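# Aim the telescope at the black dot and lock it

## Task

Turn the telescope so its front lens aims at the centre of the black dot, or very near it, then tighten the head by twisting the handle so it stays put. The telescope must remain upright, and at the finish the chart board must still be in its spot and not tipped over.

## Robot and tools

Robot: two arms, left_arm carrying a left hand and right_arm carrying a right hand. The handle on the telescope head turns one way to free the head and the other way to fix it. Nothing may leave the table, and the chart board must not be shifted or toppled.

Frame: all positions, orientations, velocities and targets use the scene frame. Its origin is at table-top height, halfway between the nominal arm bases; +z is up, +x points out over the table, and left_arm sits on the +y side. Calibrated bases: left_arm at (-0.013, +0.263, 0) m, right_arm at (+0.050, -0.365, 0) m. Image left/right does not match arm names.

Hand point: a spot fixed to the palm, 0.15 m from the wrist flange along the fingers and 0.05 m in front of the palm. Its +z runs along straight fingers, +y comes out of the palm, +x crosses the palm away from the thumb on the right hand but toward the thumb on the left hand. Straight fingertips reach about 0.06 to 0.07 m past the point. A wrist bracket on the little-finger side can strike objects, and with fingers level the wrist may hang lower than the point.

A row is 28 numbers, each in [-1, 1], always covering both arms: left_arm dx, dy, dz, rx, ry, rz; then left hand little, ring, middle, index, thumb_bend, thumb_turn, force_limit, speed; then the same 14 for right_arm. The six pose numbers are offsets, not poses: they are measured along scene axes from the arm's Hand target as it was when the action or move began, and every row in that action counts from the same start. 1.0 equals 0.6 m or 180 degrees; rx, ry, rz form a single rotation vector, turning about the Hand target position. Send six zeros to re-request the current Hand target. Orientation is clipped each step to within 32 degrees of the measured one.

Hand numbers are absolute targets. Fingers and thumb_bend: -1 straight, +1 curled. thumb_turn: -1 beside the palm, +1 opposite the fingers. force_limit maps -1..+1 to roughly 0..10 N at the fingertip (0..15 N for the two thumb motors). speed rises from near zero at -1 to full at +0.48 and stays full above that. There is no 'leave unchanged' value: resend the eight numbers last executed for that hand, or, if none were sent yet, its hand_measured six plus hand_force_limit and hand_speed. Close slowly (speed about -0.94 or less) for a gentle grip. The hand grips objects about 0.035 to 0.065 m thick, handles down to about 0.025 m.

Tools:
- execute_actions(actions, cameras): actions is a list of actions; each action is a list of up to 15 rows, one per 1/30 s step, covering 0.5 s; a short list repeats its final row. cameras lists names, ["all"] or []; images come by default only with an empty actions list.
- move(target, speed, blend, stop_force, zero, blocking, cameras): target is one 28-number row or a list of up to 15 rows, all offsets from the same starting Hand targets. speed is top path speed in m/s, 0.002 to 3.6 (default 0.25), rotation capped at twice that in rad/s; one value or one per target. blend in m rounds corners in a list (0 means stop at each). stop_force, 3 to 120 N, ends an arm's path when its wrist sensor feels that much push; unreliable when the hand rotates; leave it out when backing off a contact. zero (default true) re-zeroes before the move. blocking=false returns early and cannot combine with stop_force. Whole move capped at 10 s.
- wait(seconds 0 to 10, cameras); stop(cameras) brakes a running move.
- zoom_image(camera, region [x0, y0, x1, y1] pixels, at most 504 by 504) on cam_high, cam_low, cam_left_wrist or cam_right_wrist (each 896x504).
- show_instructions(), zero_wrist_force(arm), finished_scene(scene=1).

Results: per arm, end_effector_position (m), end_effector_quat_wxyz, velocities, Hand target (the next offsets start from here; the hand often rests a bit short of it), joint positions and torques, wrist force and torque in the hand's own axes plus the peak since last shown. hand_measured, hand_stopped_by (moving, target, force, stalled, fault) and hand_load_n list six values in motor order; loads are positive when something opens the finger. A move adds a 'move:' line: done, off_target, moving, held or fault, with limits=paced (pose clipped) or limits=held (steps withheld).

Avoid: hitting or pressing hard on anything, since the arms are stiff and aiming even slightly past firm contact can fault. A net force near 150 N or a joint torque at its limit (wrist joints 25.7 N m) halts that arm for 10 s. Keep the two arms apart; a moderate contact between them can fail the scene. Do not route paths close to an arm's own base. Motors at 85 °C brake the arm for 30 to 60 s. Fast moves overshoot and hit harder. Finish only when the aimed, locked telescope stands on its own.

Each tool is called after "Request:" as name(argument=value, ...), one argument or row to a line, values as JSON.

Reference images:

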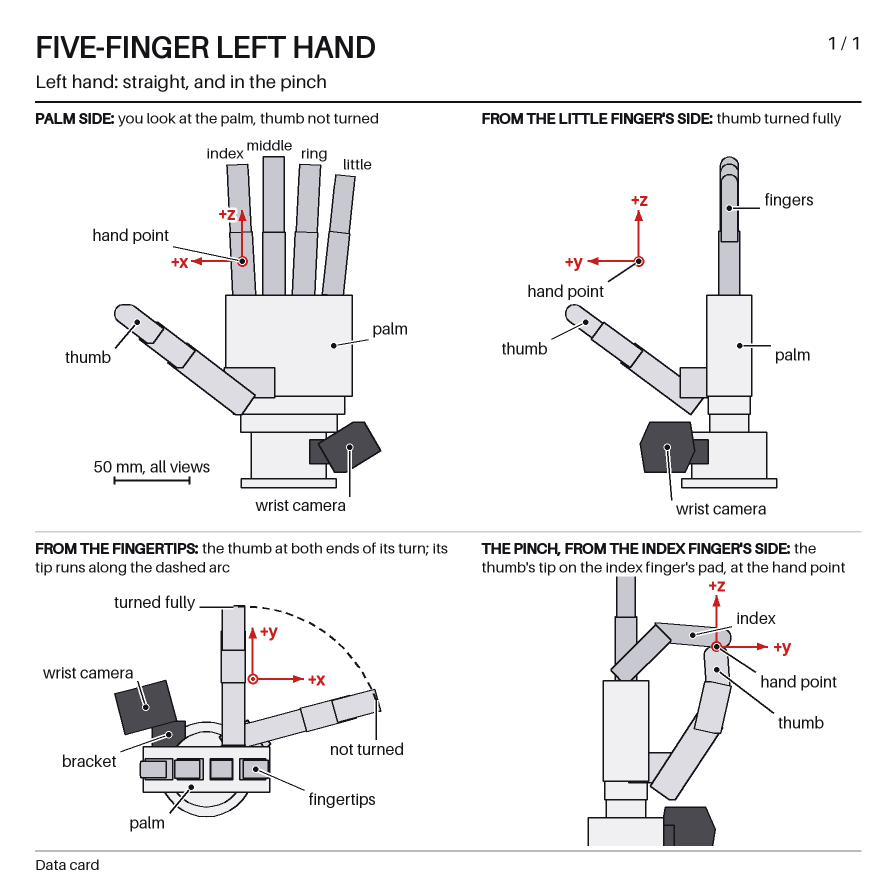

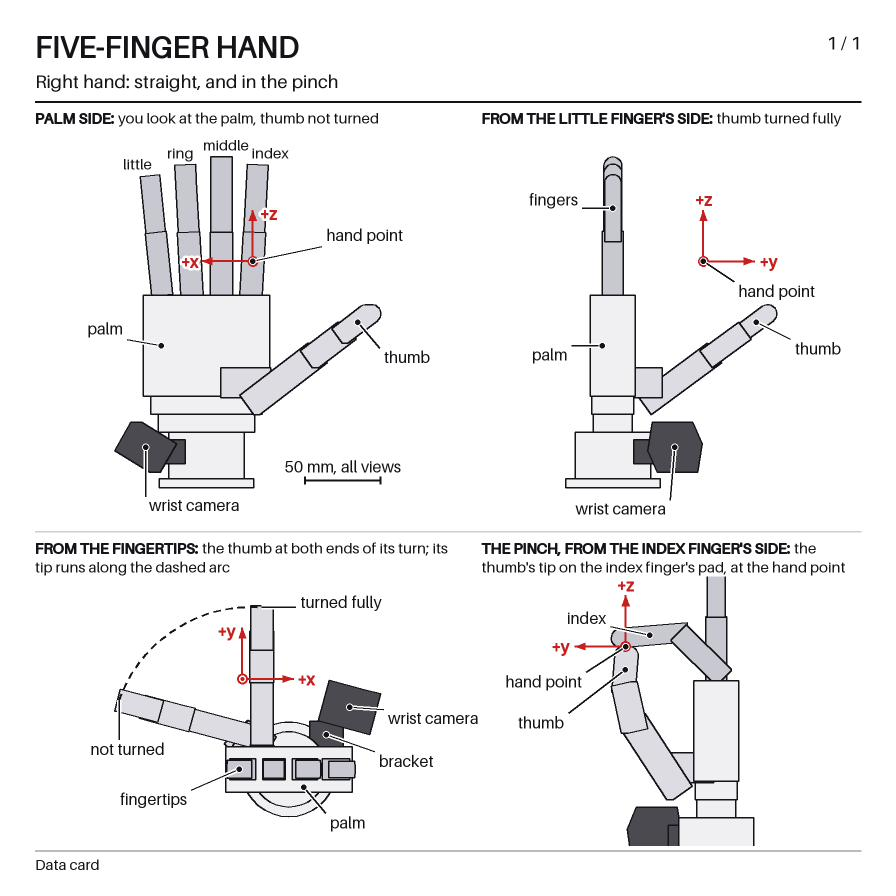

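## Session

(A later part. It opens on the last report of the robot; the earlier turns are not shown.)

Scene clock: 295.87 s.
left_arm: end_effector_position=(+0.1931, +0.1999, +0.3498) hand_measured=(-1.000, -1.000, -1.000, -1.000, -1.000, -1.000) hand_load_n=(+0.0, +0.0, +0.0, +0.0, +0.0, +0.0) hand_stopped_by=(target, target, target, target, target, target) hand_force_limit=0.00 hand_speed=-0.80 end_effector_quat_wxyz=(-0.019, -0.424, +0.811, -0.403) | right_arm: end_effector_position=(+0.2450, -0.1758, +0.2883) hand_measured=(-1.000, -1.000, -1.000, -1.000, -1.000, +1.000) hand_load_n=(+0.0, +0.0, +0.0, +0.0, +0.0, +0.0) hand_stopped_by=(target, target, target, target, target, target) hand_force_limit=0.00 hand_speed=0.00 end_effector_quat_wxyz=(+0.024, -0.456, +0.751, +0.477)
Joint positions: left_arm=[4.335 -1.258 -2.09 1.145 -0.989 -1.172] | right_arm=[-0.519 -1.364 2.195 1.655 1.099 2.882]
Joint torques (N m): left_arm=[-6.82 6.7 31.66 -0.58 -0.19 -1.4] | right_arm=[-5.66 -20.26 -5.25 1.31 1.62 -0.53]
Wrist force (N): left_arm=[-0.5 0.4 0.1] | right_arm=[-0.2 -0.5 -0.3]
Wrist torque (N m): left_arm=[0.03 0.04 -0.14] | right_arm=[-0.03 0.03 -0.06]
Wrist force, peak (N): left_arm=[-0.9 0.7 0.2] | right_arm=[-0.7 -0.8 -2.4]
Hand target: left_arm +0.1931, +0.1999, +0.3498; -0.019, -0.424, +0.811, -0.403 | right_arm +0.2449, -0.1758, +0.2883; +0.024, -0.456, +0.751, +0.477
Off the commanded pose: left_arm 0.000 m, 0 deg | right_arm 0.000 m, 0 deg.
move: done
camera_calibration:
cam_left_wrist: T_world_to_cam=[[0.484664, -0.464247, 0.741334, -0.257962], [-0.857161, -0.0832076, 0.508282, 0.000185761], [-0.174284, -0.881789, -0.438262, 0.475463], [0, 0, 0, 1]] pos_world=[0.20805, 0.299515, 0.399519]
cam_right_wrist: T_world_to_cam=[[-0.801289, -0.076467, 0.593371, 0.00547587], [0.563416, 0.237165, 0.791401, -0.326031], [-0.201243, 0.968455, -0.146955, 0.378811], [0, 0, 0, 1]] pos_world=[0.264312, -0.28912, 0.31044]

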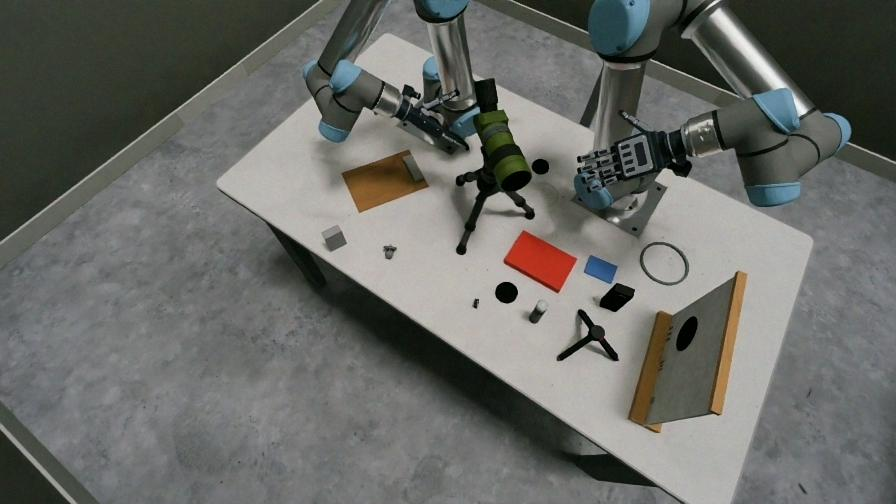

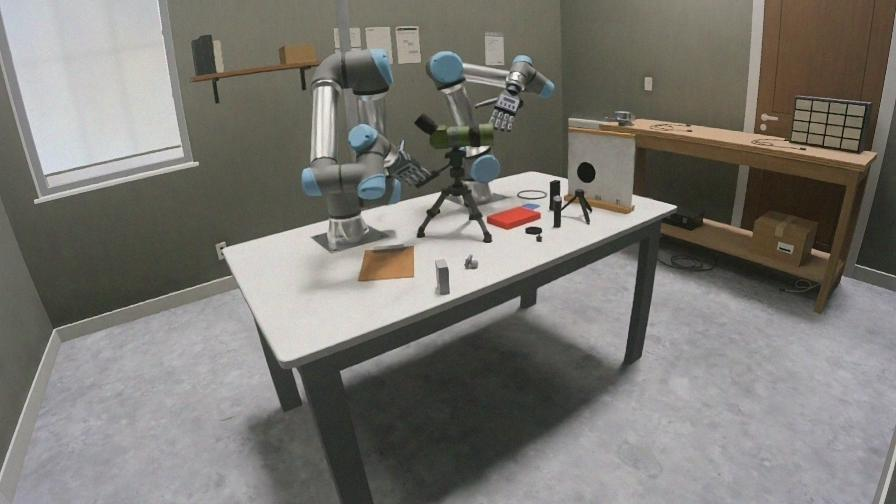

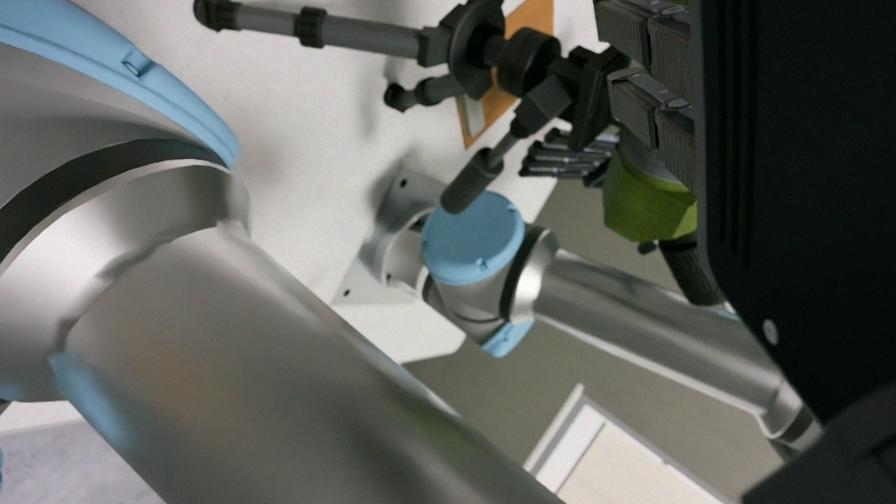

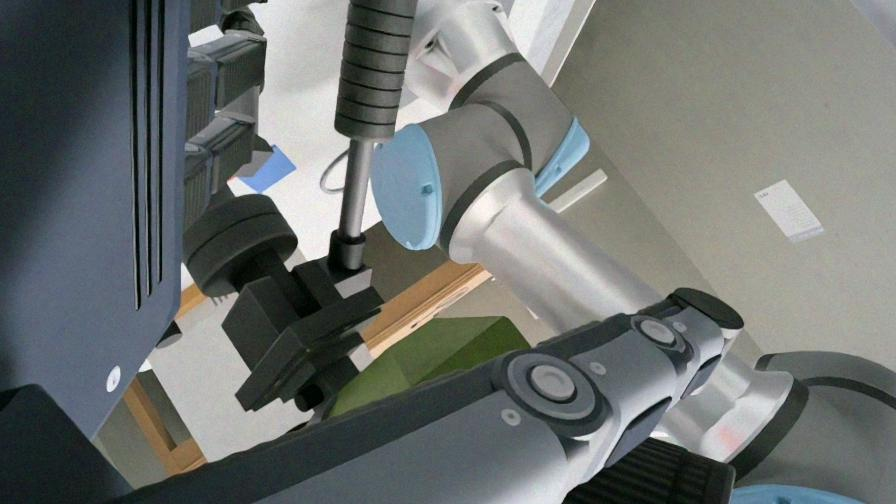

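Request:
move(
  target=[0,0,0,0,0,0,-1,-1,-1,-1,-1,-1,0,-0.8,-0.0965,0.1783,-0.1315,0,0,0,-1,-1,-1,-1,-1,1,0,0],
  speed=0.08,
  stop_force=12,
  cameras=["cam_left_wrist","cam_low","cam_right_wrist"],
)

Scene clock: 315.27 s.
left_arm: end_effector_position=(+0.1931, +0.1999, +0.3498) hand_measured=(-1.000, -1.000, -1.000, -1.000, -1.000, -1.000) hand_load_n=(+0.0, +0.0, +0.0, +0.0, +0.0, -0.5) hand_stopped_by=(target, target, target, target, target, target) hand_force_limit=0.00 hand_speed=-0.80 end_effector_quat_wxyz=(-0.019, -0.424, +0.811, -0.403) | right_arm: end_effector_position=(+0.1870, -0.0688, +0.2094) hand_measured=(-1.000, -1.000, -1.000, -1.000, -1.000, +1.000) hand_load_n=(+0.0, +0.0, +0.0, +0.0, +0.0, +0.0) hand_stopped_by=(target, target, target, target, target, target) hand_force_limit=0.00 hand_speed=0.00 end_effector_quat_wxyz=(+0.024, -0.456, +0.751, +0.477)
Joint positions: left_arm=[4.335 -1.258 -2.09 1.145 -0.989 -1.172] | right_arm=[-0.214 -1.26 2.353 1.258 0.87 3.124]
Joint torques (N m): left_arm=[-6.54 -0.17 31.71 -0.52 0.49 -1.07] | right_arm=[-12.52 -34.84 -13.84 1.02 1.49 1.3]
Wrist force (N): left_arm=[-0.5 0.7 0.1] | right_arm=[-0.8 -0.9 -0.5]
Wrist torque (N m): left_arm=[0.06 0.02 -0.14] | right_arm=[-0.06 0.12 -0.12]
Wrist force, peak (N): left_arm=[-0.9 0.7 0.5] | right_arm=[-0.7 -1.0 -0.9]
Hand target: left_arm +0.1931, +0.1999, +0.3498; -0.019, -0.424, +0.811, -0.403 | right_arm +0.1870, -0.0688, +0.2094; +0.024, -0.456, +0.751, +0.477
Off the commanded pose: left_arm 0.000 m, 0 deg | right_arm 0.000 m, 0 deg.
move: done
camera_calibration:
cam_left_wrist: T_world_to_cam=[[0.484664, -0.464247, 0.741334, -0.257962], [-0.857161, -0.0832076, 0.508282, 0.000185761], [-0.174284, -0.881789, -0.438262, 0.475463], [0, 0, 0, 1]] pos_world=[0.20805, 0.299515, 0.399519]
cam_right_wrist: T_world_to_cam=[[-0.801335, -0.0764862, 0.593307, 0.0140205], [0.563351, 0.237158, 0.791449, -0.256287], [-0.201242, 0.968455, -0.146954, 0.25192], [0, 0, 0, 1]] pos_world=[0.206311, -0.18212, 0.23154]
Images, in order (width x height): cam_low 896x504, cam_left_wrist 896x504, cam_right_wrist 896x504.

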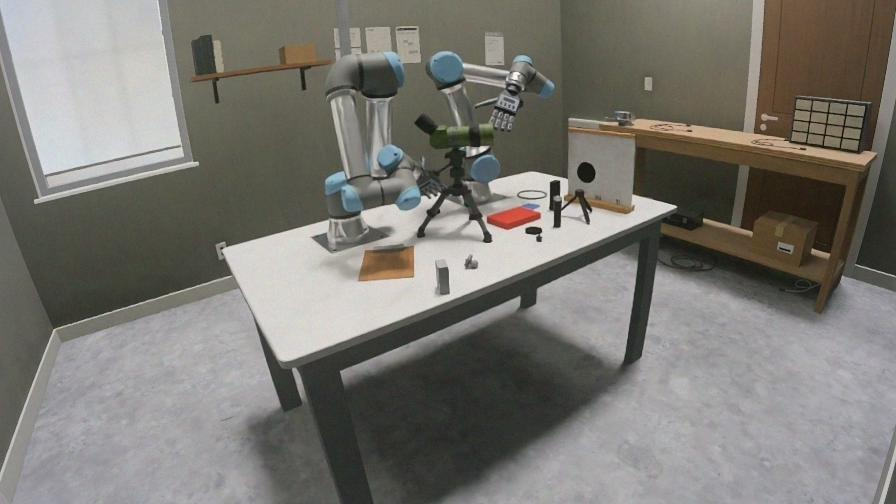

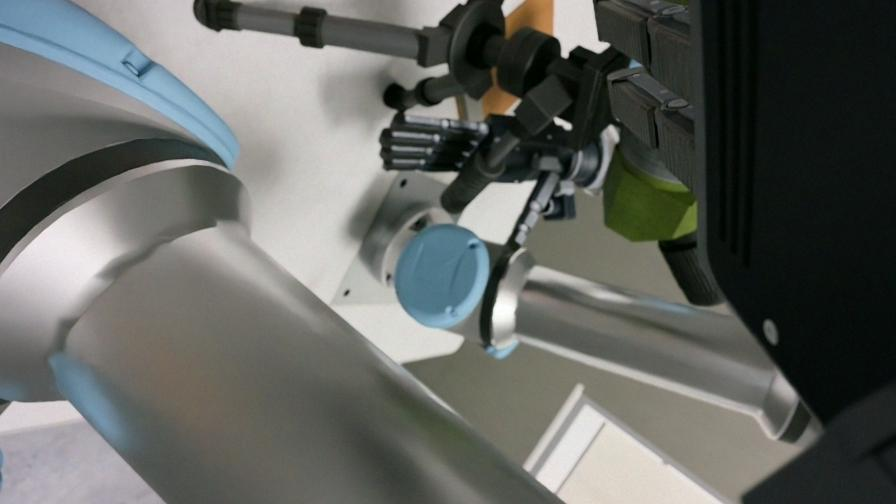

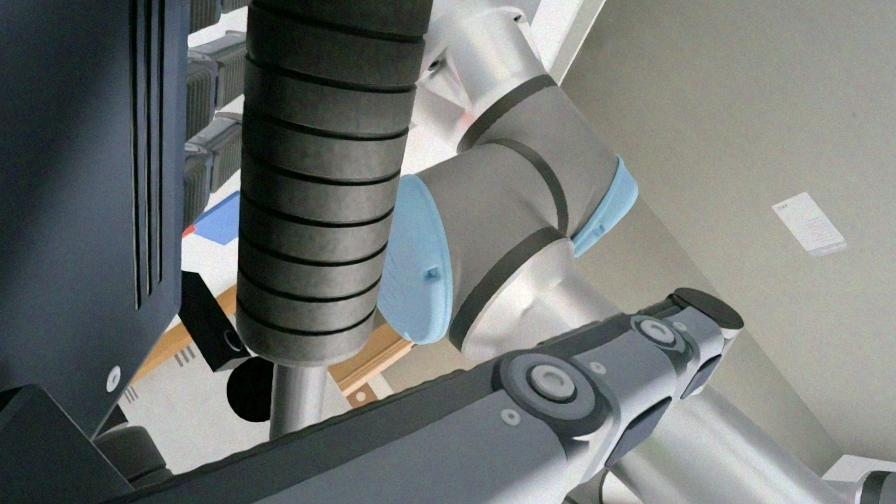

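Request:
move(
  target=[
    [0,0,0,0,0,0,-1,-1,-1,-1,-1,-1,0,-0.8,-0.0178,0.0132,0.0034,0,0,0,-1,-1,-1,-1,-1,1,0,0],
    [0,0,0,0,0,0,-1,-1,-1,-1,-1,-1,0,-0.8,-0.033,0.0158,0.0181,0,0,0,-1,-1,-1,-1,-1,1,0,0],
  ],
  speed=0.015,
  stop_force=4,
  cameras=["cam_left_wrist","cam_right_wrist"],
)

Scene clock: 328.53 s.
left_arm: end_effector_position=(+0.1931, +0.1999, +0.3498) hand_measured=(-1.000, -1.000, -1.000, -1.000, -1.000, -1.000) hand_load_n=(+0.0, +0.0, +0.0, +0.0, +0.0, +0.0) hand_stopped_by=(target, target, target, target, target, target) hand_force_limit=0.00 hand_speed=-0.80 end_effector_quat_wxyz=(-0.019, -0.424, +0.811, -0.403) | right_arm: end_effector_position=(+0.1806, -0.0641, +0.2106) hand_measured=(-1.000, -1.000, -1.000, -1.000, -1.000, +1.000) hand_load_n=(+0.0, +0.0, +0.0, +0.0, +0.0, +0.0) hand_stopped_by=(target, target, target, target, target, target) hand_force_limit=0.00 hand_speed=0.00 end_effector_quat_wxyz=(+0.024, -0.456, +0.751, +0.477)
Joint positions: left_arm=[4.335 -1.258 -2.09 1.145 -0.989 -1.172] | right_arm=[-0.2 -1.273 2.364 1.25 0.859 3.138]
Joint torques (N m): left_arm=[-6.56 -0.71 31.23 -0.54 1.04 -1] | right_arm=[-11.84 -5.97 -14.5 4.74 1.99 -1.73]
Wrist force (N): left_arm=[-0.4 0.7 0.2] | right_arm=[-0.6 -1.1 -0.7]
Wrist torque (N m): left_arm=[0.05 0.01 -0.13] | right_arm=[-0.06 0.11 -0.15]
Wrist force, peak (N): left_arm=[-0.9 0.8 0.6] | right_arm=[-0.5 -4.8 -4.0]
Hand target: left_arm +0.1931, +0.1999, +0.3498; -0.019, -0.424, +0.811, -0.403 | right_arm +0.1807, -0.0641, +0.2106; +0.024, -0.456, +0.751, +0.477 (not the last commanded pose)
Off the commanded pose: left_arm 0.000 m, 0 deg | right_arm 0.017 m, 0 deg.
move: contact (right_arm); path passed 0 of 2 targets
camera_calibration:
cam_left_wrist: T_world_to_cam=[[0.484664, -0.464247, 0.741334, -0.257962], [-0.857161, -0.0832076, 0.508282, 0.000185761], [-0.174284, -0.881789, -0.438262, 0.475463], [0, 0, 0, 1]] pos_world=[0.20805, 0.299515, 0.399519]
cam_right_wrist: T_world_to_cam=[[-0.80135, -0.0764086, 0.593295, 0.00856668], [0.563363, 0.237103, 0.791457, -0.254783], [-0.201147, 0.968475, -0.146957, 0.246144], [0, 0, 0, 1]] pos_world=[0.199911, -0.17732, 0.23274]
Images, in order (width x height): cam_left_wrist 896x504, cam_right_wrist 896x504.

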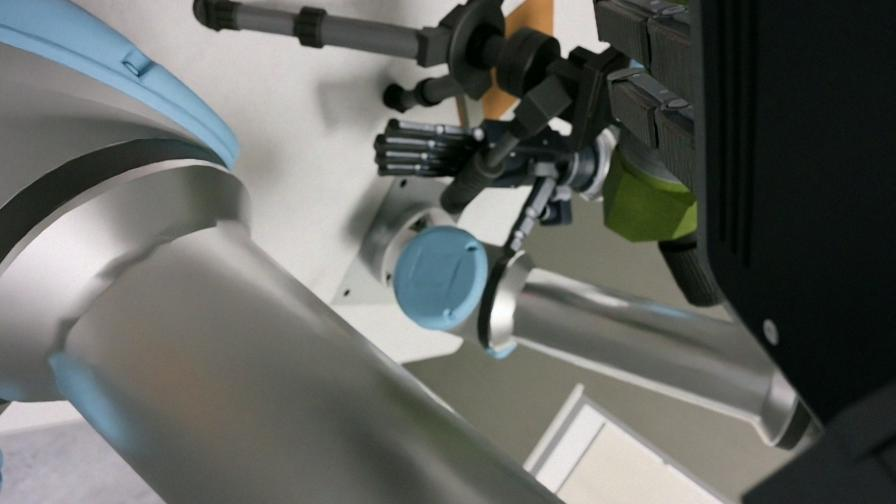

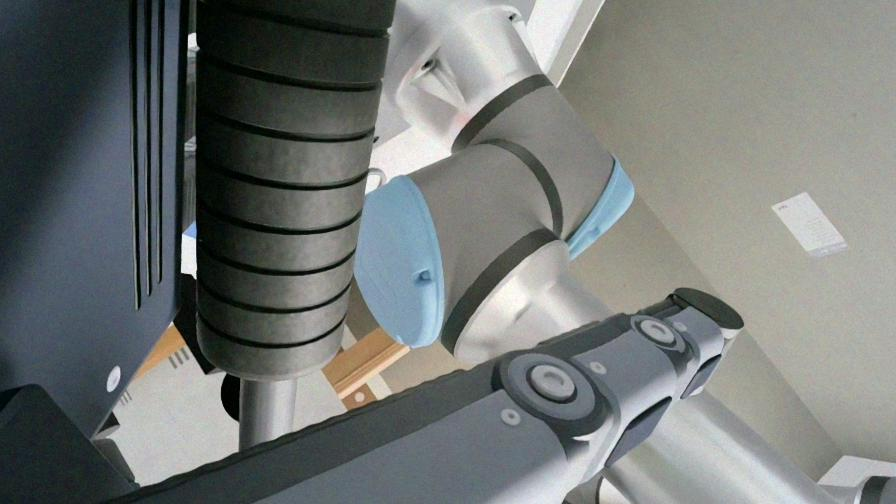

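Request:
move(
  target=[0,0,0,0,0,0,-1,-1,-1,-1,-1,-1,0,-0.8,0,0,0,0.017,-0.0126,-0.0033,-1,-1,-1,-1,-1,1,0,0],
  speed=0.05,
)

Request:
move(
  target=[0,0,0,0,0,0,-1,-1,-1,-1,-1,-1,0,-0.8,-0.0165,0.0028,0.0163,0,0,0,-1,-1,-1,-1,-1,1,0,0],
  speed=0.01,
  stop_force=4,
  cameras=["cam_left_wrist","cam_right_wrist"],
)

Scene clock: 355.80 s.
left_arm: end_effector_position=(+0.1931, +0.1999, +0.3498) hand_measured=(-1.000, -1.000, -1.000, -1.000, -1.000, -1.000) hand_load_n=(+0.0, +0.0, -0.5, +0.0, +0.0, +0.0) hand_stopped_by=(target, target, target, target, target, target) hand_force_limit=0.00 hand_speed=-0.80 end_effector_quat_wxyz=(-0.019, -0.424, +0.811, -0.403) | right_arm: end_effector_position=(+0.1807, -0.0641, +0.2106) hand_measured=(-1.000, -1.000, -1.000, -1.000, -1.000, +1.000) hand_load_n=(+0.0, +0.0, +0.0, +0.0, +0.0, +0.0) hand_stopped_by=(target, target, target, target, target, target) hand_force_limit=0.00 hand_speed=0.00 end_effector_quat_wxyz=(+0.054, -0.460, +0.740, +0.488) end_effector_velocity=(+0.000, +0.000, +0.000) end_effector_angular_velocity=(-0.004, +0.005, -0.001)
Joint positions: left_arm=[4.335 -1.258 -2.09 1.145 -0.989 -1.172] | right_arm=[-0.227 -1.262 2.392 1.231 0.828 3.065]
Joint velocities: left_arm=[within noise] | right_arm=[0.001 0 -0.002 0.002 0.002 0.007]
Joint torques (N m): left_arm=[-6.21 -2.57 33.2 -0.59 1.63 -1.07] | right_arm=[12.8 -21.17 -14.82 3.94 1.65 2]
Wrist force (N): left_arm=[-1.1 0.7 0.4] | right_arm=[-0.7 -0.8 -0.8]
Wrist torque (N m): left_arm=[0.06 0.12 -0.18] | right_arm=[-0.05 0.10 -0.18]
Wrist force, peak (N): left_arm=[-1.1 0.7 0.4] | right_arm=[-0.8 -1.1 -1.0]
Hand target: left_arm +0.1931, +0.1999, +0.3498; -0.019, -0.424, +0.811, -0.403 | right_arm +0.1807, -0.0641, +0.2106; +0.054, -0.460, +0.740, +0.488
Off the commanded pose: left_arm 0.000 m, 0 deg | right_arm 0.000 m, 0 deg.
move: done

Scene clock: 356.97 s.
left_arm: end_effector_position=(+0.1931, +0.1999, +0.3498) hand_measured=(-1.000, -1.000, -1.000, -1.000, -1.000, -1.000) hand_load_n=(+0.0, +0.0, -0.5, +0.0, +0.0, +0.0) hand_stopped_by=(target, target, target, target, target, target) hand_force_limit=0.00 hand_speed=-0.80 end_effector_quat_wxyz=(-0.019, -0.424, +0.811, -0.403) | right_arm: end_effector_position=(+0.1789, -0.0638, +0.2124) hand_measured=(-1.000, -1.000, -1.000, -1.000, -1.000, +1.000) hand_load_n=(+0.0, +0.0, +0.0, +0.0, +0.0, +0.0) hand_stopped_by=(target, target, target, target, target, target) hand_force_limit=0.00 hand_speed=0.00 end_effector_quat_wxyz=(+0.054, -0.460, +0.740, +0.488)
Joint positions: left_arm=[4.335 -1.258 -2.09 1.145 -0.989 -1.172] | right_arm=[-0.227 -1.27 2.396 1.236 0.829 3.065]
Joint torques (N m): left_arm=[-7.49 -1.94 30.06 -0.77 1.77 -1.15] | right_arm=[6.95 -5.86 -14.02 0.86 -2.32 1.65]
Wrist force (N): left_arm=[-0.6 0.2 0.6] | right_arm=[-0.5 -0.7 -0.5]
Wrist torque (N m): left_arm=[-0.04 0.04 -0.13] | right_arm=[-0.03 0.08 -0.16]
Wrist force, peak (N): left_arm=[-0.7 0.6 0.6] | right_arm=[0.7 -5.9 1.0]
Hand target: left_arm +0.1931, +0.1999, +0.3498; -0.019, -0.424, +0.811, -0.403 | right_arm +0.1789, -0.0638, +0.2124; +0.054, -0.460, +0.740, +0.488 (not the last commanded pose)
Off the commanded pose: left_arm 0.000 m, 0 deg | right_arm 0.012 m, 0 deg.
move: contact (right_arm)
camera_calibration:
cam_left_wrist: T_world_to_cam=[[0.484664, -0.464247, 0.741334, -0.257962], [-0.857161, -0.0832076, 0.508282, 0.000185761], [-0.174284, -0.881789, -0.438262, 0.475463], [0, 0, 0, 1]] pos_world=[0.20805, 0.299515, 0.399519]
cam_right_wrist: T_world_to_cam=[[-0.82493, -0.0987289, 0.556546, 0.0168173], [0.533671, 0.188387, 0.824442, -0.260004], [-0.186242, 0.97712, -0.102717, 0.234321], [0, 0, 0, 1]] pos_world=[0.19627, -0.178318, 0.229068]
Images, in order (width x height): cam_left_wrist 896x504, cam_right_wrist 896x504.

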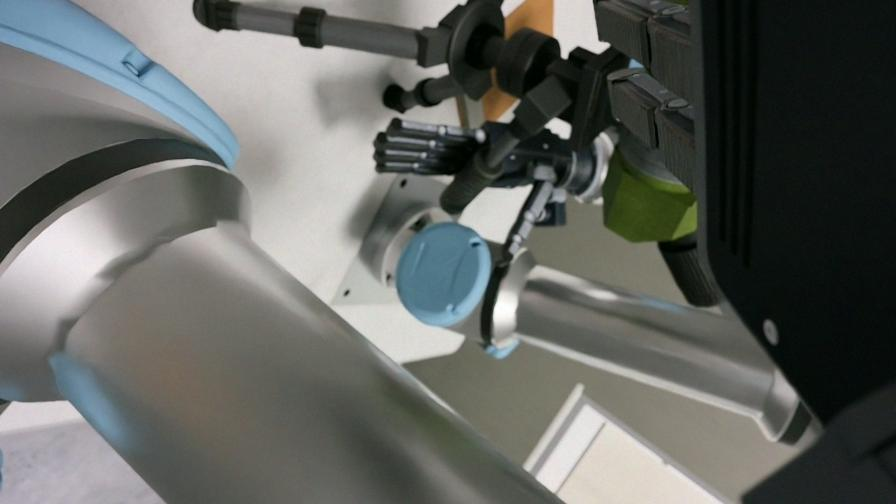

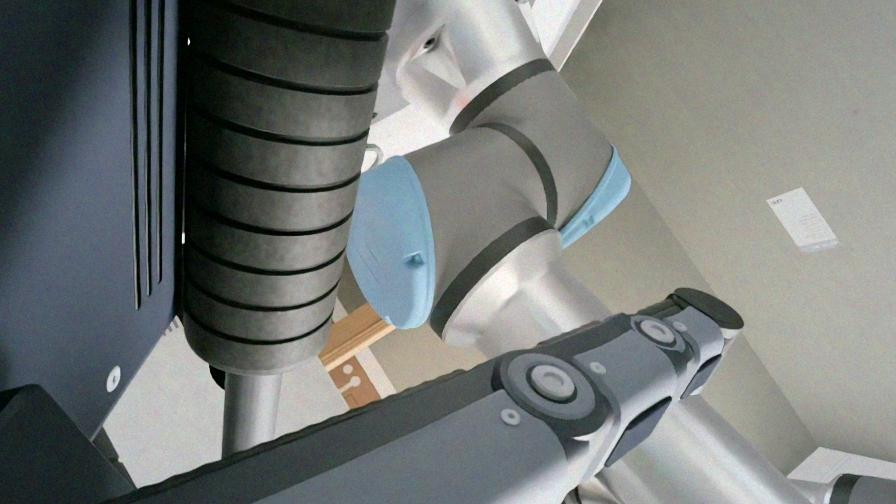

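Request:
execute_actions(
  actions=[
    [[0,0,0,0,0,0,-1,-1,-1,-1,-1,-1,0,-0.8,0,0,0,0,0,0,0.2,0.2,0.2,0.2,-1,1,-0.4,-0.4]],
    [[0,0,0,0,0,0,-1,-1,-1,-1,-1,-1,0,-0.8,0,0,0,0,0,0,0.2,0.2,0.2,0.2,-1,1,-0.4,-0.4]],
    [[0,0,0,0,0,0,-1,-1,-1,-1,-1,-1,0,-0.8,0,0,0,0,0,0,0.2,0.2,0.2,0.2,-1,1,-0.4,-0.4]],
  ],
  cameras=["cam_left_wrist","cam_right_wrist"],
)

Scene clock: 366.30 s.
left_arm: end_effector_position=(+0.1931, +0.1999, +0.3498) hand_measured=(-1.000, -1.000, -1.000, -1.000, -1.000, -1.000) hand_load_n=(+0.0, +0.0, +0.0, +0.0, +0.0, -0.5) hand_stopped_by=(target, target, target, target, target, target) hand_force_limit=0.00 hand_speed=-0.80 end_effector_quat_wxyz=(-0.019, -0.424, +0.811, -0.403) | right_arm: end_effector_position=(+0.1789, -0.0638, +0.2124) hand_measured=(+0.200, +0.200, +0.200, +0.200, -1.000, +1.000) hand_load_n=(+0.0, +0.0, +0.0, +0.0, +0.0, +0.0) hand_stopped_by=(target, target, target, target, target, target) hand_force_limit=-0.40 hand_speed=-0.40 end_effector_quat_wxyz=(+0.054, -0.460, +0.740, +0.488)
Joint positions: left_arm=[4.335 -1.258 -2.09 1.145 -0.989 -1.172] | right_arm=[-0.227 -1.27 2.396 1.236 0.829 3.065]
Joint torques (N m): left_arm=[-6.81 -0.71 32.21 -0.69 2.07 -0.74] | right_arm=[9.99 -6.14 -9.62 4.2 -2.47 1.57]
Wrist force (N): left_arm=[-0.5 0.3 0.3] | right_arm=[-0.6 -0.6 -0.5]
Wrist torque (N m): left_arm=[0.00 0.02 -0.13] | right_arm=[-0.03 0.07 -0.17]
Wrist force, peak (N): left_arm=[-0.8 0.7 0.6] | right_arm=[-0.8 -1.2 -0.3]
Hand target: left_arm +0.1931, +0.1999, +0.3498; -0.019, -0.424, +0.811, -0.403 | right_arm +0.1789, -0.0638, +0.2124; +0.054, -0.460, +0.740, +0.488
Off the commanded pose: left_arm 0.000 m, 0 deg | right_arm 0.000 m, 0 deg.
Step readings (end_effector_position of left_arm | right_arm):
0: (+0.1931, +0.1999, +0.3498) | (+0.1789, -0.0638, +0.2124)
1: (+0.1931, +0.1999, +0.3498) | (+0.1789, -0.0638, +0.2124)
2: (+0.1931, +0.1999, +0.3498) | (+0.1789, -0.0638, +0.2124)
4: (+0.1931, +0.1999, +0.3498) | (+0.1789, -0.0638, +0.2124)
8: (+0.1931, +0.1999, +0.3498) | (+0.1789, -0.0638, +0.2124)
15: (+0.1931, +0.1999, +0.3498) | (+0.1789, -0.0638, +0.2124)
16: (+0.1931, +0.1999, +0.3498) | (+0.1789, -0.0638, +0.2124)
17: (+0.1931, +0.1999, +0.3498) | (+0.1789, -0.0638, +0.2124)
19: (+0.1931, +0.1999, +0.3498) | (+0.1789, -0.0638, +0.2124)
23: (+0.1931, +0.1999, +0.3498) | (+0.1789, -0.0638, +0.2124)
30: (+0.1931, +0.1999, +0.3498) | (+0.1789, -0.0638, +0.2124)
31: (+0.1931, +0.1999, +0.3498) | (+0.1789, -0.0638, +0.2124)
32: (+0.1931, +0.1999, +0.3498) | (+0.1789, -0.0638, +0.2124)
34: (+0.1931, +0.1999, +0.3498) | (+0.1789, -0.0638, +0.2124)
38: (+0.1931, +0.1999, +0.3498) | (+0.1789, -0.0638, +0.2124)
45: (+0.1931, +0.1999, +0.3498) | (+0.1789, -0.0638, +0.2124)
camera_calibration:
cam_left_wrist: T_world_to_cam=[[0.484664, -0.464247, 0.741334, -0.257962], [-0.857161, -0.0832076, 0.508282, 0.000185761], [-0.174284, -0.881789, -0.438262, 0.475463], [0, 0, 0, 1]] pos_world=[0.20805, 0.299515, 0.399519]
cam_right_wrist: T_world_to_cam=[[-0.824952, -0.0986399, 0.556528, 0.0168517], [0.533676, 0.188315, 0.824456, -0.26004], [-0.186127, 0.977143, -0.102709, 0.234203], [0, 0, 0, 1]] pos_world=[0.19627, -0.178218, 0.229068]
Images, in order (width x height): cam_left_wrist 896x504, cam_right_wrist 896x504.

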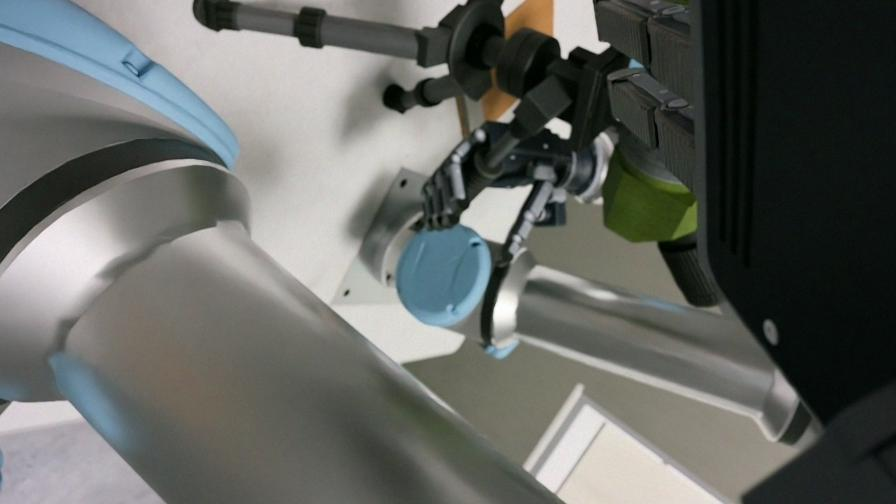

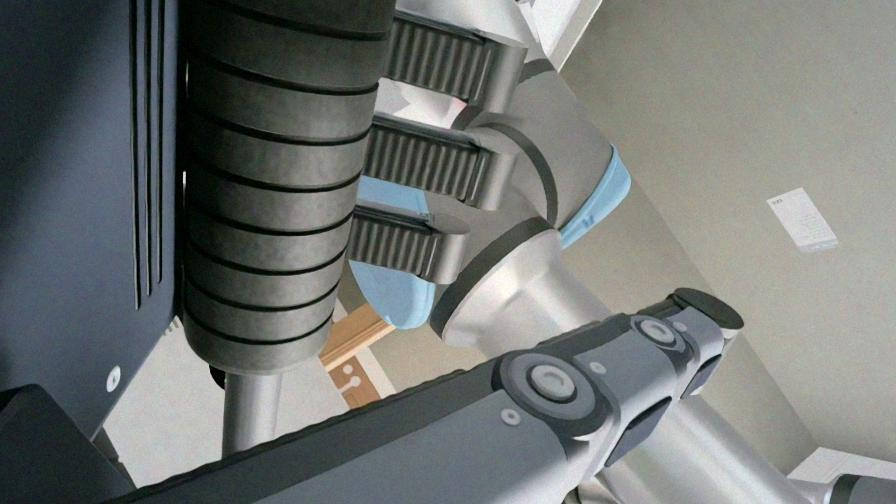

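Request:
execute_actions(
  actions=[
    [[0,0,0,0,0,0,-1,-1,-1,-1,-1,-1,0,-0.8,0,0,0,0,0,0,1,1,1,1,-1,1,-0.4,-0.5]],
    [[0,0,0,0,0,0,-1,-1,-1,-1,-1,-1,0,-0.8,0,0,0,0,0,0,1,1,1,1,-1,1,-0.4,-0.5]],
    [[0,0,0,0,0,0,-1,-1,-1,-1,-1,-1,0,-0.8,0,0,0,0,0,0,1,1,1,1,-1,1,-0.4,-0.5]],
  ],
  cameras=["cam_left_wrist","cam_right_wrist"],
)

Scene clock: 372.33 s.
left_arm: end_effector_position=(+0.1931, +0.1999, +0.3498) hand_measured=(-1.000, -1.000, -1.000, -1.000, -1.000, -1.000) hand_load_n=(+0.0, +0.0, +0.0, +0.0, -0.5, -0.5) hand_stopped_by=(target, target, target, target, target, target) hand_force_limit=0.00 hand_speed=-0.80 end_effector_quat_wxyz=(-0.019, -0.424, +0.811, -0.403) | right_arm: end_effector_position=(+0.1789, -0.0638, +0.2124) hand_measured=(+0.884, +0.838, +0.792, +0.746, -1.000, +1.000) hand_load_n=(+4.5, +4.5, +2.0, +1.5, +0.0, +0.0) hand_stopped_by=(force, force, force, force, target, target) hand_force_limit=-0.40 hand_speed=-0.50 end_effector_quat_wxyz=(+0.054, -0.460, +0.740, +0.488)
Joint positions: left_arm=[4.335 -1.258 -2.09 1.145 -0.989 -1.172] | right_arm=[-0.227 -1.27 2.396 1.236 0.829 3.065]
Joint torques (N m): left_arm=[-6.32 -1.75 31.81 -0.6 1.93 -0.77] | right_arm=[5.18 -7.84 0.48 3.6 -2.48 1.57]
Wrist force (N): left_arm=[-0.4 0.7 0.2] | right_arm=[3.1 -7.5 4.3]
Wrist torque (N m): left_arm=[0.06 0.00 -0.13] | right_arm=[-0.47 0.10 -0.14]
Wrist force, peak (N): left_arm=[-1.0 0.4 0.4] | right_arm=[3.6 -8.5 4.4]
Hand target: left_arm +0.1931, +0.1999, +0.3498; -0.019, -0.424, +0.811, -0.403 | right_arm +0.1789, -0.0638, +0.2124; +0.054, -0.460, +0.740, +0.488
Off the commanded pose: left_arm 0.000 m, 0 deg | right_arm 0.000 m, 0 deg.
Step readings (end_effector_position of left_arm | right_arm):
0: (+0.1931, +0.1999, +0.3498) | (+0.1789, -0.0638, +0.2124)
1: (+0.1931, +0.1999, +0.3498) | (+0.1789, -0.0638, +0.2124)
2: (+0.1931, +0.1999, +0.3498) | (+0.1789, -0.0638, +0.2124)
4: (+0.1931, +0.1999, +0.3498) | (+0.1789, -0.0638, +0.2124)
8: (+0.1931, +0.1999, +0.3498) | (+0.1789, -0.0638, +0.2124)
15: (+0.1931, +0.1999, +0.3498) | (+0.1789, -0.0638, +0.2124)
16: (+0.1931, +0.1999, +0.3498) | (+0.1789, -0.0638, +0.2124)
17: (+0.1931, +0.1999, +0.3498) | (+0.1789, -0.0638, +0.2124)
19: (+0.1931, +0.1999, +0.3498) | (+0.1789, -0.0638, +0.2124)
23: (+0.1931, +0.1999, +0.3498) | (+0.1789, -0.0638, +0.2124)
30: (+0.1931, +0.1999, +0.3498) | (+0.1789, -0.0638, +0.2124)
31: (+0.1931, +0.1999, +0.3498) | (+0.1789, -0.0638, +0.2124)
32: (+0.1931, +0.1999, +0.3498) | (+0.1789, -0.0638, +0.2124)
34: (+0.1931, +0.1999, +0.3498) | (+0.1789, -0.0638, +0.2124)
38: (+0.1931, +0.1999, +0.3498) | (+0.1789, -0.0638, +0.2124)
45: (+0.1931, +0.1999, +0.3498) | (+0.1789, -0.0638, +0.2124)
camera_calibration:
cam_left_wrist: T_world_to_cam=[[0.484664, -0.464247, 0.741334, -0.257962], [-0.857161, -0.0832076, 0.508282, 0.000185761], [-0.174284, -0.881789, -0.438262, 0.475463], [0, 0, 0, 1]] pos_world=[0.20805, 0.299515, 0.399519]
cam_right_wrist: T_world_to_cam=[[-0.824952, -0.0986399, 0.556528, 0.0168517], [0.533676, 0.188315, 0.824456, -0.26004], [-0.186127, 0.977143, -0.102709, 0.234203], [0, 0, 0, 1]] pos_world=[0.19627, -0.178218, 0.229068]
Images, in order (width x height): cam_left_wrist 896x504, cam_right_wrist 896x504.

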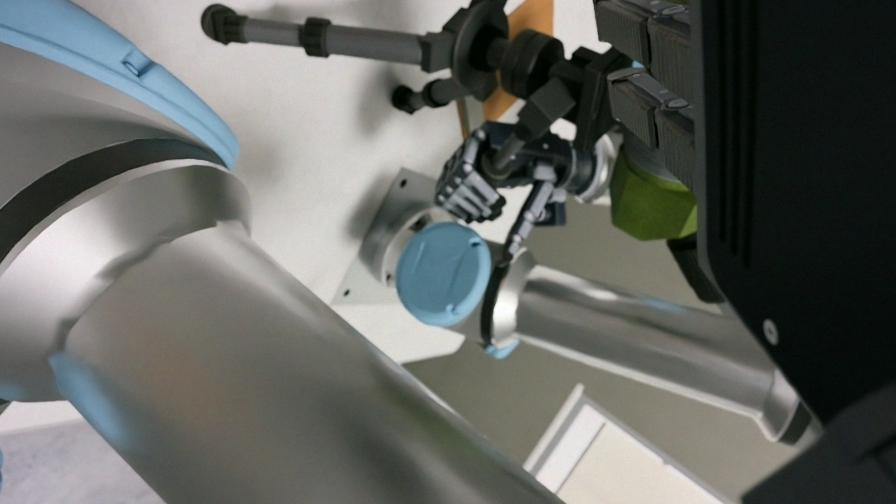

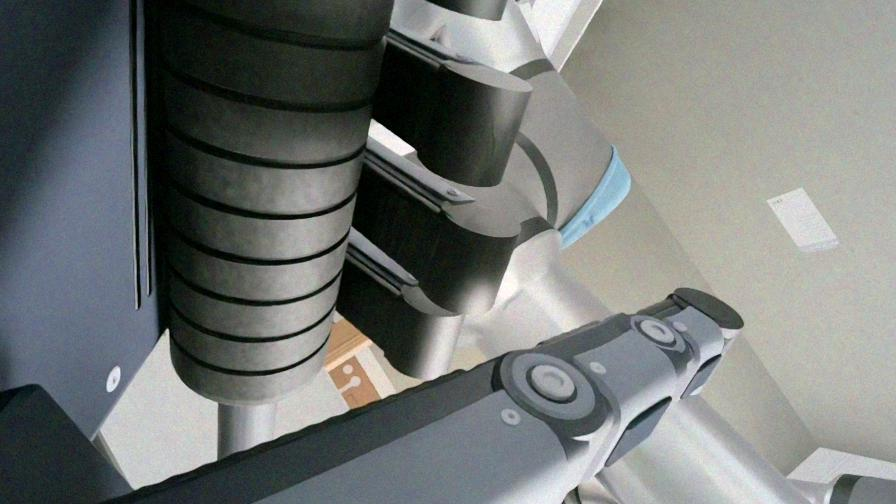

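Request:
execute_actions(
  actions=[
    [[0,0,0,0,0,0,-1,-1,-1,-1,-1,-1,0,-0.8,0,0,0,0,0,0,1,1,1,1,1,1,-0.4,-0.5]],
    [[0,0,0,0,0,0,-1,-1,-1,-1,-1,-1,0,-0.8,0,0,0,0,0,0,1,1,1,1,1,1,-0.4,-0.5]],
    [[0,0,0,0,0,0,-1,-1,-1,-1,-1,-1,0,-0.8,0,0,0,0,0,0,1,1,1,1,1,1,-0.4,-0.5]],
    [[0,0,0,0,0,0,-1,-1,-1,-1,-1,-1,0,-0.8,0,0,0,0,0,0,1,1,1,1,1,1,-0.4,-0.5]],
  ],
  cameras=["cam_left_wrist","cam_right_wrist","cam_low"],
)

Scene clock: 383.30 s.
left_arm: end_effector_position=(+0.1931, +0.1999, +0.3498) hand_measured=(-1.000, -1.000, -1.000, -1.000, -1.000, -1.000) hand_load_n=(+0.0, -0.5, +0.0, +0.0, +0.0, +0.0) hand_stopped_by=(target, target, target, target, target, target) hand_force_limit=0.00 hand_speed=-0.80 end_effector_quat_wxyz=(-0.019, -0.424, +0.811, -0.403) | right_arm: end_effector_position=(+0.1789, -0.0638, +0.2124) hand_measured=(+0.884, +0.838, +0.792, +0.746, -0.510, +1.000) hand_load_n=(+5.0, +4.5, +2.0, +1.5, +7.5, +1.0) hand_stopped_by=(force, force, force, force, force, target) hand_force_limit=-0.40 hand_speed=-0.50 end_effector_quat_wxyz=(+0.054, -0.460, +0.740, +0.488)
Joint positions: left_arm=[4.335 -1.258 -2.09 1.145 -0.989 -1.172] | right_arm=[-0.227 -1.27 2.396 1.236 0.829 3.065]
Joint torques (N m): left_arm=[-7.09 -2.32 31.2 -0.57 1.61 -1.01] | right_arm=[-0.04 -10 0.3 2.76 -2.6 1.53]
Wrist force (N): left_arm=[-0.4 0.4 0.4] | right_arm=[3.0 -6.5 3.7]
Wrist torque (N m): left_arm=[0.01 0.03 -0.13] | right_arm=[-0.51 0.08 -0.16]
Wrist force, peak (N): left_arm=[-0.8 0.8 0.3] | right_arm=[3.2 -7.9 4.8]
Hand target: left_arm +0.1931, +0.1999, +0.3498; -0.019, -0.424, +0.811, -0.403 | right_arm +0.1789, -0.0638, +0.2124; +0.054, -0.460, +0.740, +0.488
Off the commanded pose: left_arm 0.000 m, 0 deg | right_arm 0.000 m, 0 deg.
Step readings (end_effector_position of left_arm | right_arm):
0: (+0.1931, +0.1999, +0.3498) | (+0.1789, -0.0638, +0.2124)
1: (+0.1931, +0.1999, +0.3498) | (+0.1789, -0.0638, +0.2124)
2: (+0.1931, +0.1999, +0.3498) | (+0.1789, -0.0638, +0.2124)
4: (+0.1931, +0.1999, +0.3498) | (+0.1789, -0.0638, +0.2124)
8: (+0.1931, +0.1999, +0.3498) | (+0.1789, -0.0638, +0.2124)
15: (+0.1931, +0.1999, +0.3498) | (+0.1789, -0.0638, +0.2124)
16: (+0.1931, +0.1999, +0.3498) | (+0.1789, -0.0638, +0.2124)
17: (+0.1931, +0.1999, +0.3498) | (+0.1789, -0.0638, +0.2124)
19: (+0.1931, +0.1999, +0.3498) | (+0.1789, -0.0638, +0.2124)
23: (+0.1931, +0.1999, +0.3498) | (+0.1789, -0.0638, +0.2124)
30: (+0.1931, +0.1999, +0.3498) | (+0.1789, -0.0638, +0.2124)
31: (+0.1931, +0.1999, +0.3498) | (+0.1789, -0.0638, +0.2124)
32: (+0.1931, +0.1999, +0.3498) | (+0.1789, -0.0638, +0.2124)
34: (+0.1931, +0.1999, +0.3498) | (+0.1789, -0.0638, +0.2124)
38: (+0.1931, +0.1999, +0.3498) | (+0.1789, -0.0638, +0.2124)
45: (+0.1931, +0.1999, +0.3498) | (+0.1789, -0.0638, +0.2124)
46: (+0.1931, +0.1999, +0.3498) | (+0.1789, -0.0638, +0.2124)
47: (+0.1931, +0.1999, +0.3498) | (+0.1789, -0.0638, +0.2124)
49: (+0.1931, +0.1999, +0.3498) | (+0.1789, -0.0638, +0.2124)
53: (+0.1931, +0.1999, +0.3498) | (+0.1789, -0.0638, +0.2124)
60: (+0.1931, +0.1999, +0.3498) | (+0.1789, -0.0638, +0.2124)
camera_calibration:
cam_left_wrist: T_world_to_cam=[[0.484664, -0.464247, 0.741334, -0.257962], [-0.857161, -0.0832076, 0.508282, 0.000185761], [-0.174284, -0.881789, -0.438262, 0.475463], [0, 0, 0, 1]] pos_world=[0.20805, 0.299515, 0.399519]
cam_right_wrist: T_world_to_cam=[[-0.824952, -0.0986399, 0.556528, 0.0168517], [0.533676, 0.188315, 0.824456, -0.26004], [-0.186127, 0.977143, -0.102709, 0.234203], [0, 0, 0, 1]] pos_world=[0.19627, -0.178218, 0.229068]
Images, in order (width x height): cam_low 896x504, cam_left_wrist 896x504, cam_right_wrist 896x504.

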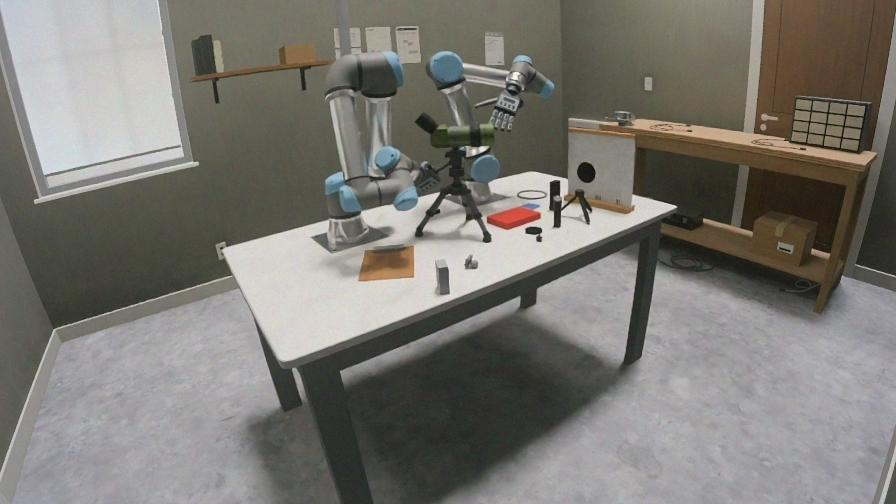

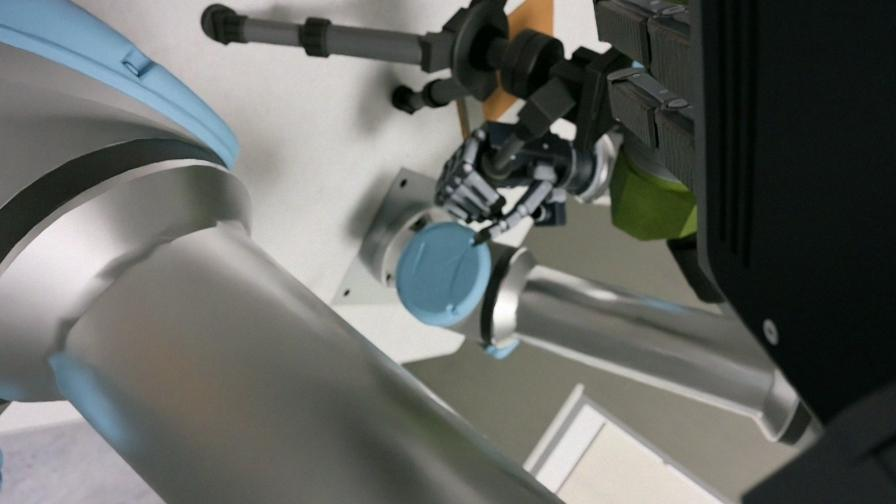

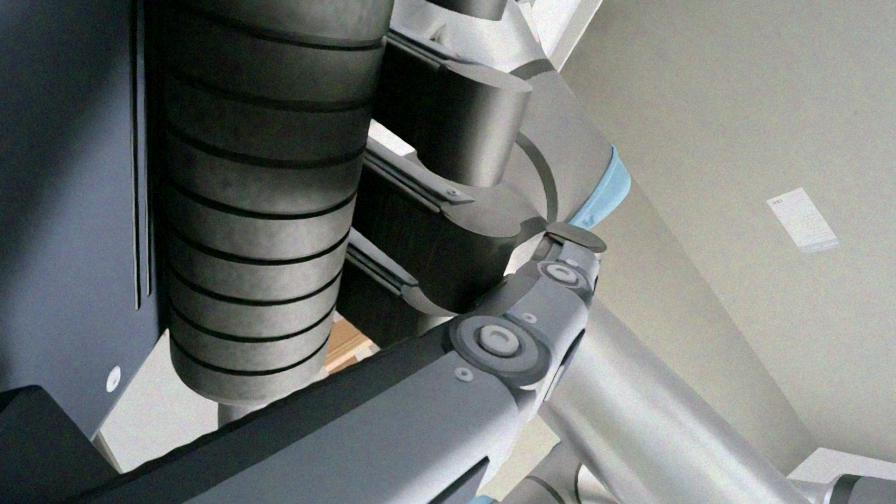

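Request:
move(
  target=[0,0,0,0,0,0,-1,-1,-1,-1,-1,-1,0,-0.8,0.0008,0,-0.0042,0,0,0,1,1,1,1,1,1,-0.4,-0.5],
  speed=0.01,
  cameras=["cam_left_wrist"],
)

Scene clock: 395.30 s.
left_arm: end_effector_position=(+0.1931, +0.1999, +0.3498) hand_measured=(-1.000, -1.000, -1.000, -1.000, -1.000, -1.000) hand_load_n=(+0.0, +0.0, -0.5, -0.5, +0.0, -0.5) hand_stopped_by=(target, target, target, target, target, target) hand_force_limit=0.00 hand_speed=-0.80 end_effector_quat_wxyz=(-0.019, -0.424, +0.811, -0.403) | right_arm: end_effector_position=(+0.1793, -0.0638, +0.2098) hand_measured=(+0.884, +0.838, +0.792, +0.746, -0.510, +1.000) hand_load_n=(+4.5, +3.5, +1.5, +0.5, +7.5, +1.5) hand_stopped_by=(force, force, force, force, force, target) hand_force_limit=-0.40 hand_speed=-0.50 end_effector_quat_wxyz=(+0.054, -0.460, +0.740, +0.488)
Joint positions: left_arm=[4.335 -1.258 -2.09 1.145 -0.989 -1.172] | right_arm=[-0.227 -1.261 2.395 1.227 0.828 3.065]
Joint torques (N m): left_arm=[-5.87 -2.13 31.19 -0.5 1.68 -0.96] | right_arm=[10.85 -17.04 -16.26 1.51 -4.21 2.58]
Wrist force (N): left_arm=[-0.5 0.4 0.2] | right_arm=[4.8 8.1 -3.4]
Wrist torque (N m): left_arm=[0.01 0.04 -0.13] | right_arm=[0.26 0.02 -0.19]
Wrist force, peak (N): left_arm=[-0.7 0.7 0.5] | right_arm=[4.6 9.2 -3.3]
Hand target: left_arm +0.1931, +0.1999, +0.3498; -0.019, -0.424, +0.811, -0.403 | right_arm +0.1793, -0.0638, +0.2098; +0.054, -0.460, +0.740, +0.488
Off the commanded pose: left_arm 0.000 m, 0 deg | right_arm 0.000 m, 0 deg.
move: done
camera_calibration:
cam_left_wrist: T_world_to_cam=[[0.484664, -0.464247, 0.741334, -0.257962], [-0.857161, -0.0832076, 0.508282, 0.000185761], [-0.174284, -0.881789, -0.438262, 0.475463], [0, 0, 0, 1]] pos_world=[0.20805, 0.299515, 0.399519]
Images, in order (width x height): cam_left_wrist 896x504.

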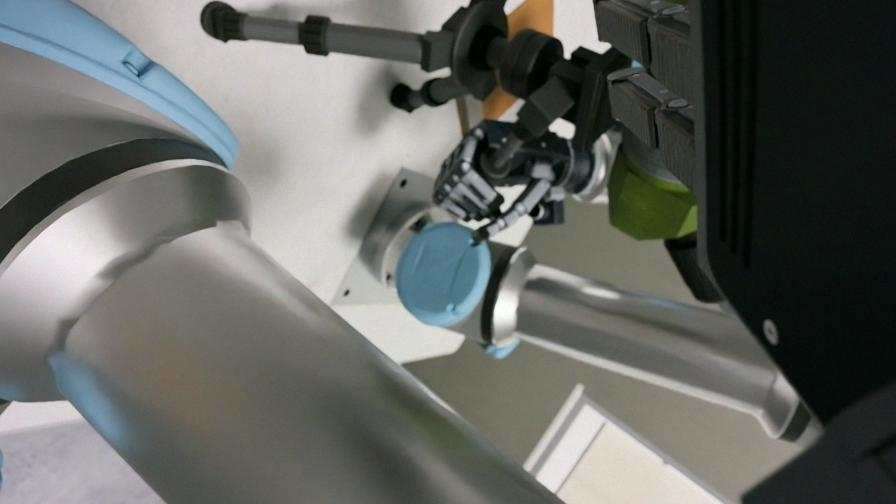

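Request:
move(
  target=[0,0,0,0,0,0,-1,-1,-1,-1,-1,-1,0,-0.8,-0.001,-0.0007,0.0015,0,0,0,0.99,0.99,0.99,0.99,0.99,1,0.2,-0.7],
  speed=0.01,
)

Scene clock: 400.10 s.
left_arm: end_effector_position=(+0.1931, +0.1999, +0.3498) hand_measured=(-1.000, -1.000, -1.000, -1.000, -1.000, -1.000) hand_load_n=(+0.0, +0.0, +0.0, +0.0, +0.0, +0.0) hand_stopped_by=(target, target, target, target, target, target) hand_force_limit=0.00 hand_speed=-0.80 end_effector_quat_wxyz=(-0.019, -0.424, +0.811, -0.403) | right_arm: end_effector_position=(+0.1787, -0.0642, +0.2108) hand_measured=(+0.908, +0.860, +0.814, +0.798, -0.502, +1.000) hand_load_n=(+8.5, +7.0, +15.0, +7.5, +9.0, +1.0) hand_stopped_by=(force, force, force, force, force, target) hand_force_limit=0.20 hand_speed=-0.70 end_effector_quat_wxyz=(+0.054, -0.460, +0.740, +0.488)
Joint positions: left_arm=[4.335 -1.258 -2.09 1.145 -0.989 -1.172] | right_arm=[-0.229 -1.265 2.397 1.231 0.83 3.063]
Joint torques (N m): left_arm=[-6.78 -2.22 31.76 -0.66 1.68 -1.02] | right_arm=[-9.5 -28.79 -0.63 5.55 0.85 -1.51]
Wrist force (N): left_arm=[-0.5 0.5 0.2] | right_arm=[2.4 -6.9 3.7]
Wrist torque (N m): left_arm=[0.03 0.03 -0.13] | right_arm=[-0.39 0.06 -0.20]
Wrist force, peak (N): left_arm=[-0.9 0.6 0.3] | right_arm=[2.8 -8.6 4.6]
Hand target: left_arm +0.1931, +0.1999, +0.3498; -0.019, -0.424, +0.811, -0.403 | right_arm +0.1787, -0.0642, +0.2107; +0.054, -0.460, +0.740, +0.488
Off the commanded pose: left_arm 0.000 m, 0 deg | right_arm 0.000 m, 0 deg.
move: done


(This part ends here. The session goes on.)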